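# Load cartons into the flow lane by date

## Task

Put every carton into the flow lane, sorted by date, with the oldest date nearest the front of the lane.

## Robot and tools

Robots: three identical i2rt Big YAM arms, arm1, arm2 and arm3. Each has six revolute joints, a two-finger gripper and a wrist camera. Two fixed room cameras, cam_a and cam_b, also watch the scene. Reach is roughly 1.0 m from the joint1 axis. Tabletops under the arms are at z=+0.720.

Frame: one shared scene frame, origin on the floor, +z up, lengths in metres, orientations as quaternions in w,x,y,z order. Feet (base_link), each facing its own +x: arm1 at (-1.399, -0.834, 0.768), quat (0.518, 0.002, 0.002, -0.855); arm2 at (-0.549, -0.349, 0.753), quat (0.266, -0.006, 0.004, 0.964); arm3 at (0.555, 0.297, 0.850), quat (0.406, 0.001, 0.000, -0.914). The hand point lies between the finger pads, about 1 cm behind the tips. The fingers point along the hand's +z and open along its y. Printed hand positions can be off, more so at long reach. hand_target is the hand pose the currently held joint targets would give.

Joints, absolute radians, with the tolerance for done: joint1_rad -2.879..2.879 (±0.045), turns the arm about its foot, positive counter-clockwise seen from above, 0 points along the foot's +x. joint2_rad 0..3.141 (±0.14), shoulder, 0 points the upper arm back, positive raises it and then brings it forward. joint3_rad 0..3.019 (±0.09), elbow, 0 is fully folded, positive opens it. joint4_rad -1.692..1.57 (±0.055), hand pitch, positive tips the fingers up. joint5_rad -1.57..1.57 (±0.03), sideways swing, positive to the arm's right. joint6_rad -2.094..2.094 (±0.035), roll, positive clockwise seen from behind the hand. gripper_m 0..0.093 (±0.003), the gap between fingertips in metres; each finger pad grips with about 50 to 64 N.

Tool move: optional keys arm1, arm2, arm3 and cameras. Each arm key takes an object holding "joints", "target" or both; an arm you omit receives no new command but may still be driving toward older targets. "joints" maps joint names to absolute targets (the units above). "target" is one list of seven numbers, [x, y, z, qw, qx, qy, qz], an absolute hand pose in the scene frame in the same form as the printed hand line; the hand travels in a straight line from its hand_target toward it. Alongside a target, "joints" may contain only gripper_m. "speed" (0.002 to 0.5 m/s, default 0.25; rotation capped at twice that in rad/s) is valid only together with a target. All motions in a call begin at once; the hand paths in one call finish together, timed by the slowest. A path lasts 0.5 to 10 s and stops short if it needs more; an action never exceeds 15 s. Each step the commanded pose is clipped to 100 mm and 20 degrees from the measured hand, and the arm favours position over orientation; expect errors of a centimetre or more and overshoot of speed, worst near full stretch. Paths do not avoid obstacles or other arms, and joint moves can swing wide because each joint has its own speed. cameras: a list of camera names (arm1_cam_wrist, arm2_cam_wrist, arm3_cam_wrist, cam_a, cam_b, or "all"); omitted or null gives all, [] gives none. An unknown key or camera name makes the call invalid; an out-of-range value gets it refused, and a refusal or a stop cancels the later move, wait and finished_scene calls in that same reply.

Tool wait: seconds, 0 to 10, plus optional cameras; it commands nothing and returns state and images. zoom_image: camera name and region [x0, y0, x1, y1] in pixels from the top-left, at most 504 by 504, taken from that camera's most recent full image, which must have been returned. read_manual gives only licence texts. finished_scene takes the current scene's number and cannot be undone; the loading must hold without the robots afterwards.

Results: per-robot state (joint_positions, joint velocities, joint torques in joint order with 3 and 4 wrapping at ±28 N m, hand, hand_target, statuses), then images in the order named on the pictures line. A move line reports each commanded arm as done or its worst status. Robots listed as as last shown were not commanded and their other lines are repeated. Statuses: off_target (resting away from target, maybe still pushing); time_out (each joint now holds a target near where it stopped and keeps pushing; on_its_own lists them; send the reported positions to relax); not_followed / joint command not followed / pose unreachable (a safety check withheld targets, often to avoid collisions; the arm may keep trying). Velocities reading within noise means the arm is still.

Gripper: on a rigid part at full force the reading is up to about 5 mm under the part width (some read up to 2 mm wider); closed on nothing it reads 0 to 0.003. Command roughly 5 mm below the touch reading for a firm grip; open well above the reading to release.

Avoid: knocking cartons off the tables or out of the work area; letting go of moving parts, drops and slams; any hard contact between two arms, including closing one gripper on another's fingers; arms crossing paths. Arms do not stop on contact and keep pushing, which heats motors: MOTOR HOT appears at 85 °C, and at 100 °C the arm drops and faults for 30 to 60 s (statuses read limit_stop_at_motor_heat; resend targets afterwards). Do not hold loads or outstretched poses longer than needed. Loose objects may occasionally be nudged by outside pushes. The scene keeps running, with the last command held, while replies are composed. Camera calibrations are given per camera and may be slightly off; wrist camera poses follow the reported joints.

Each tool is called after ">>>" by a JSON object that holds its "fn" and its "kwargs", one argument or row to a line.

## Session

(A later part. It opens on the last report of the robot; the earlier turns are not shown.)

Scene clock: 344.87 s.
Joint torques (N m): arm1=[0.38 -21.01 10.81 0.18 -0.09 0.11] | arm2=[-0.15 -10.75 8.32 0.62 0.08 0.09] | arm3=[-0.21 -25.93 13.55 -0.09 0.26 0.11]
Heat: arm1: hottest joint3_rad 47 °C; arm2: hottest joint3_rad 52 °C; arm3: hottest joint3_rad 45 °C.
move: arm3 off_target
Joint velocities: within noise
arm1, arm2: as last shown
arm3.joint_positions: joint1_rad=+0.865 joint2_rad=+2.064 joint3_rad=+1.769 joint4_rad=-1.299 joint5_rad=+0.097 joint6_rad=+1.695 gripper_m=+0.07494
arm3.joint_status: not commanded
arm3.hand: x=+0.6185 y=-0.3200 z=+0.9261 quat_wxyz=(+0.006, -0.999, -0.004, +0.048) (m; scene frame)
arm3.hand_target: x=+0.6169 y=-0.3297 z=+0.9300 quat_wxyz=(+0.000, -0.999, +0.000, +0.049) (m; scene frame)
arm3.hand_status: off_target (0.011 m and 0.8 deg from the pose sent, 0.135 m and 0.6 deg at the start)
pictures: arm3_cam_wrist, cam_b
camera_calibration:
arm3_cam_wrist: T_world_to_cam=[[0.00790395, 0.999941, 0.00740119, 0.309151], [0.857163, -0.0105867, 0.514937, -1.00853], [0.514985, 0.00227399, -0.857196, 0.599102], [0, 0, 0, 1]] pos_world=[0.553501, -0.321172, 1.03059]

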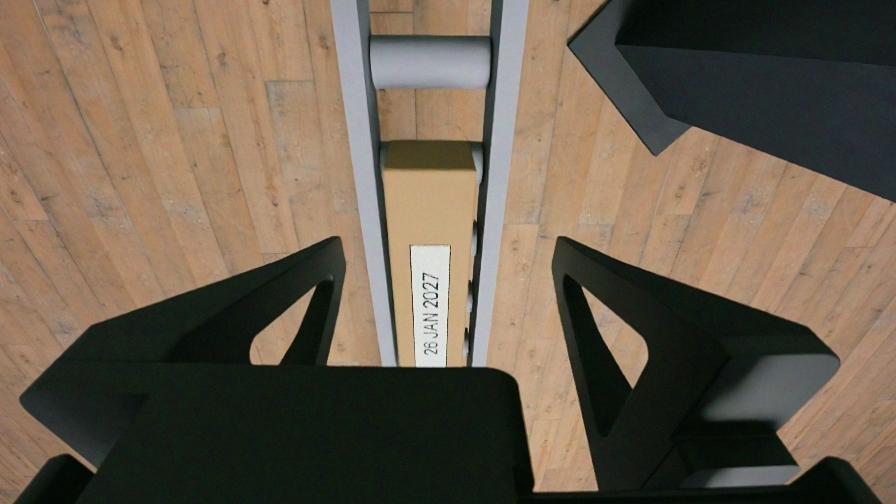

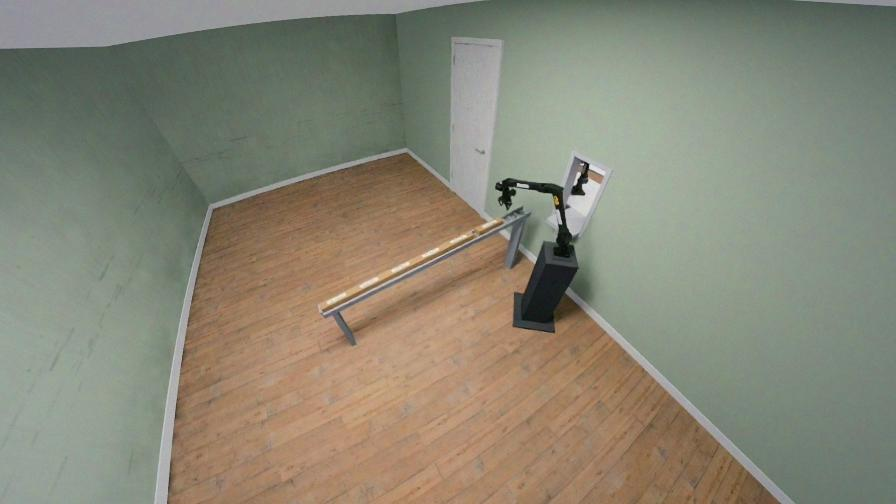

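>>> {"fn": "wait", "kwargs": {
  "seconds": 0.3,
  "cameras": ["cam_a", "cam_b", "arm3_cam_wrist"]
}}

>>> {"fn": "zoom_image", "kwargs": {
  "camera": "cam_b",
  "region": [310, 190, 540, 330]
}}

Scene clock: 349.73 s.
Joint torques (N m): arm1=[0.38 -21.07 10.8 0.17 -0.09 0.1] | arm2=[-0.15 -10.75 8.31 0.61 0.08 0.08] | arm3=[-0.03 -26.05 13.63 -0.12 0.24 0.11]
Heat: arm1: hottest joint3_rad 47 °C; arm2: hottest joint3_rad 52 °C; arm3: hottest joint3_rad 45 °C.
Joint velocities: within noise
arm1.joint_positions: joint1_rad=+0.804 joint2_rad=+1.816 joint3_rad=+1.683 joint4_rad=-1.353 joint5_rad=+0.001 joint6_rad=-1.076 gripper_m=+0.08496
arm1.joint_status: not commanded
arm1.hand: x=-1.2160 y=-1.3843 z=+0.9508 quat_wxyz=(-0.017, -0.086, -0.995, +0.036) (m; scene frame)
arm1.hand_target: x=-1.2160 y=-1.3911 z=+0.9707 quat_wxyz=(-0.026, -0.091, -0.994, +0.055) (m; scene frame)
arm1.hand_status: not commanded
arm2.joint_positions: joint1_rad=-1.200 joint2_rad=+1.440 joint3_rad=+1.275 joint4_rad=-1.389 joint5_rad=-0.015 joint6_rad=+0.969 gripper_m=+0.09296
arm2.joint_status: not commanded
arm2.hand: x=-0.4822 y=+0.0682 z=+0.9550 quat_wxyz=(+0.001, +0.215, -0.977, -0.004) (m; scene frame)
arm2.hand_target: x=-0.4826 y=+0.0640 z=+0.9479 quat_wxyz=(+0.002, +0.210, -0.978, +0.002) (m; scene frame)
arm2.hand_status: not commanded
arm3.joint_positions: joint1_rad=+0.865 joint2_rad=+2.064 joint3_rad=+1.769 joint4_rad=-1.299 joint5_rad=+0.097 joint6_rad=+1.695 gripper_m=+0.07494
arm3.joint_status: not commanded
arm3.hand: x=+0.6185 y=-0.3200 z=+0.9261 quat_wxyz=(+0.006, -0.999, -0.004, +0.048) (m; scene frame)
arm3.hand_target: x=+0.6169 y=-0.3297 z=+0.9300 quat_wxyz=(+0.000, -0.999, +0.000, +0.049) (m; scene frame)
arm3.hand_status: off_target (0.011 m and 0.8 deg from the pose sent, 0.135 m and 0.6 deg at the start)
wait: 0.30 s; at rest from the start
pictures: arm3_cam_wrist, cam_a, cam_b
camera_calibration:
arm3_cam_wrist: T_world_to_cam=[[0.00790395, 0.999941, 0.00740119, 0.309151], [0.857163, -0.0105867, 0.514937, -1.00853], [0.514985, 0.00227399, -0.857196, 0.599102], [0, 0, 0, 1]] pos_world=[0.553501, -0.321172, 1.03059]

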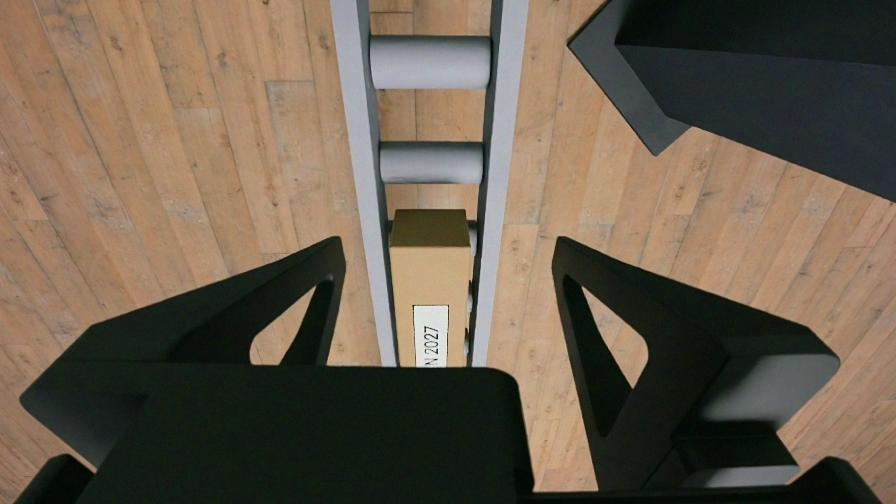

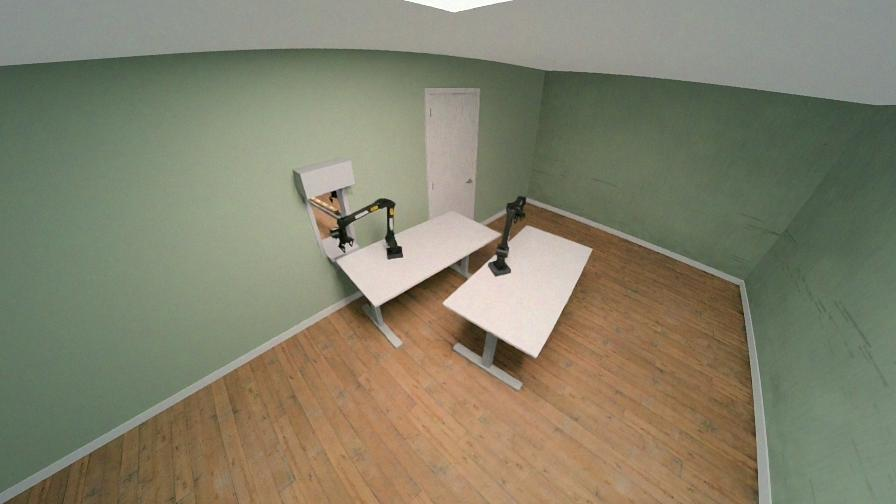

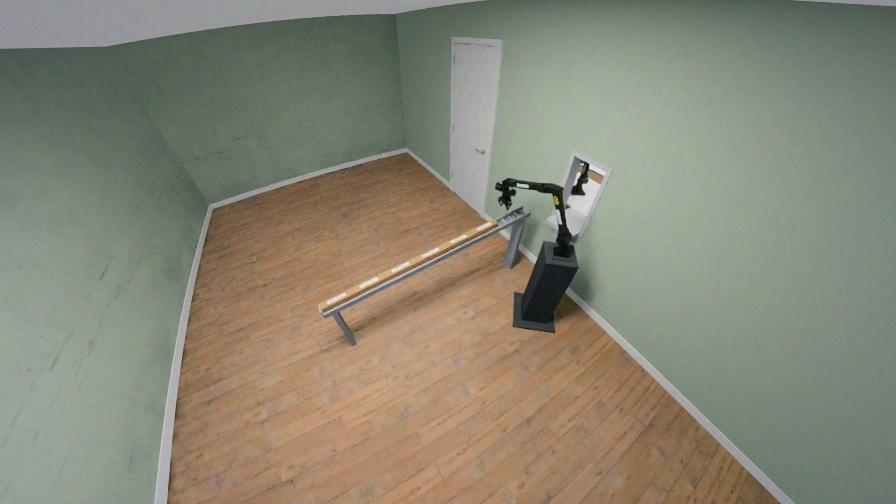

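Scaled by 2.191 from the camera's 896x504 image, which has a finer 1280x720 frame.

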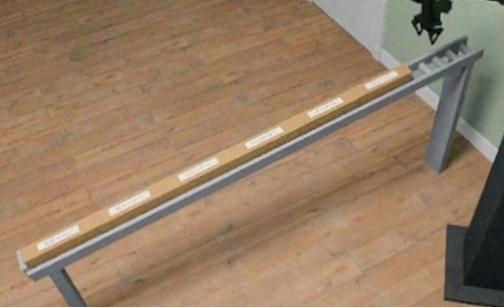

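>>> {"fn": "finished_scene", "kwargs": {
  "scene": 2
}}

The scene is finished: the task was done.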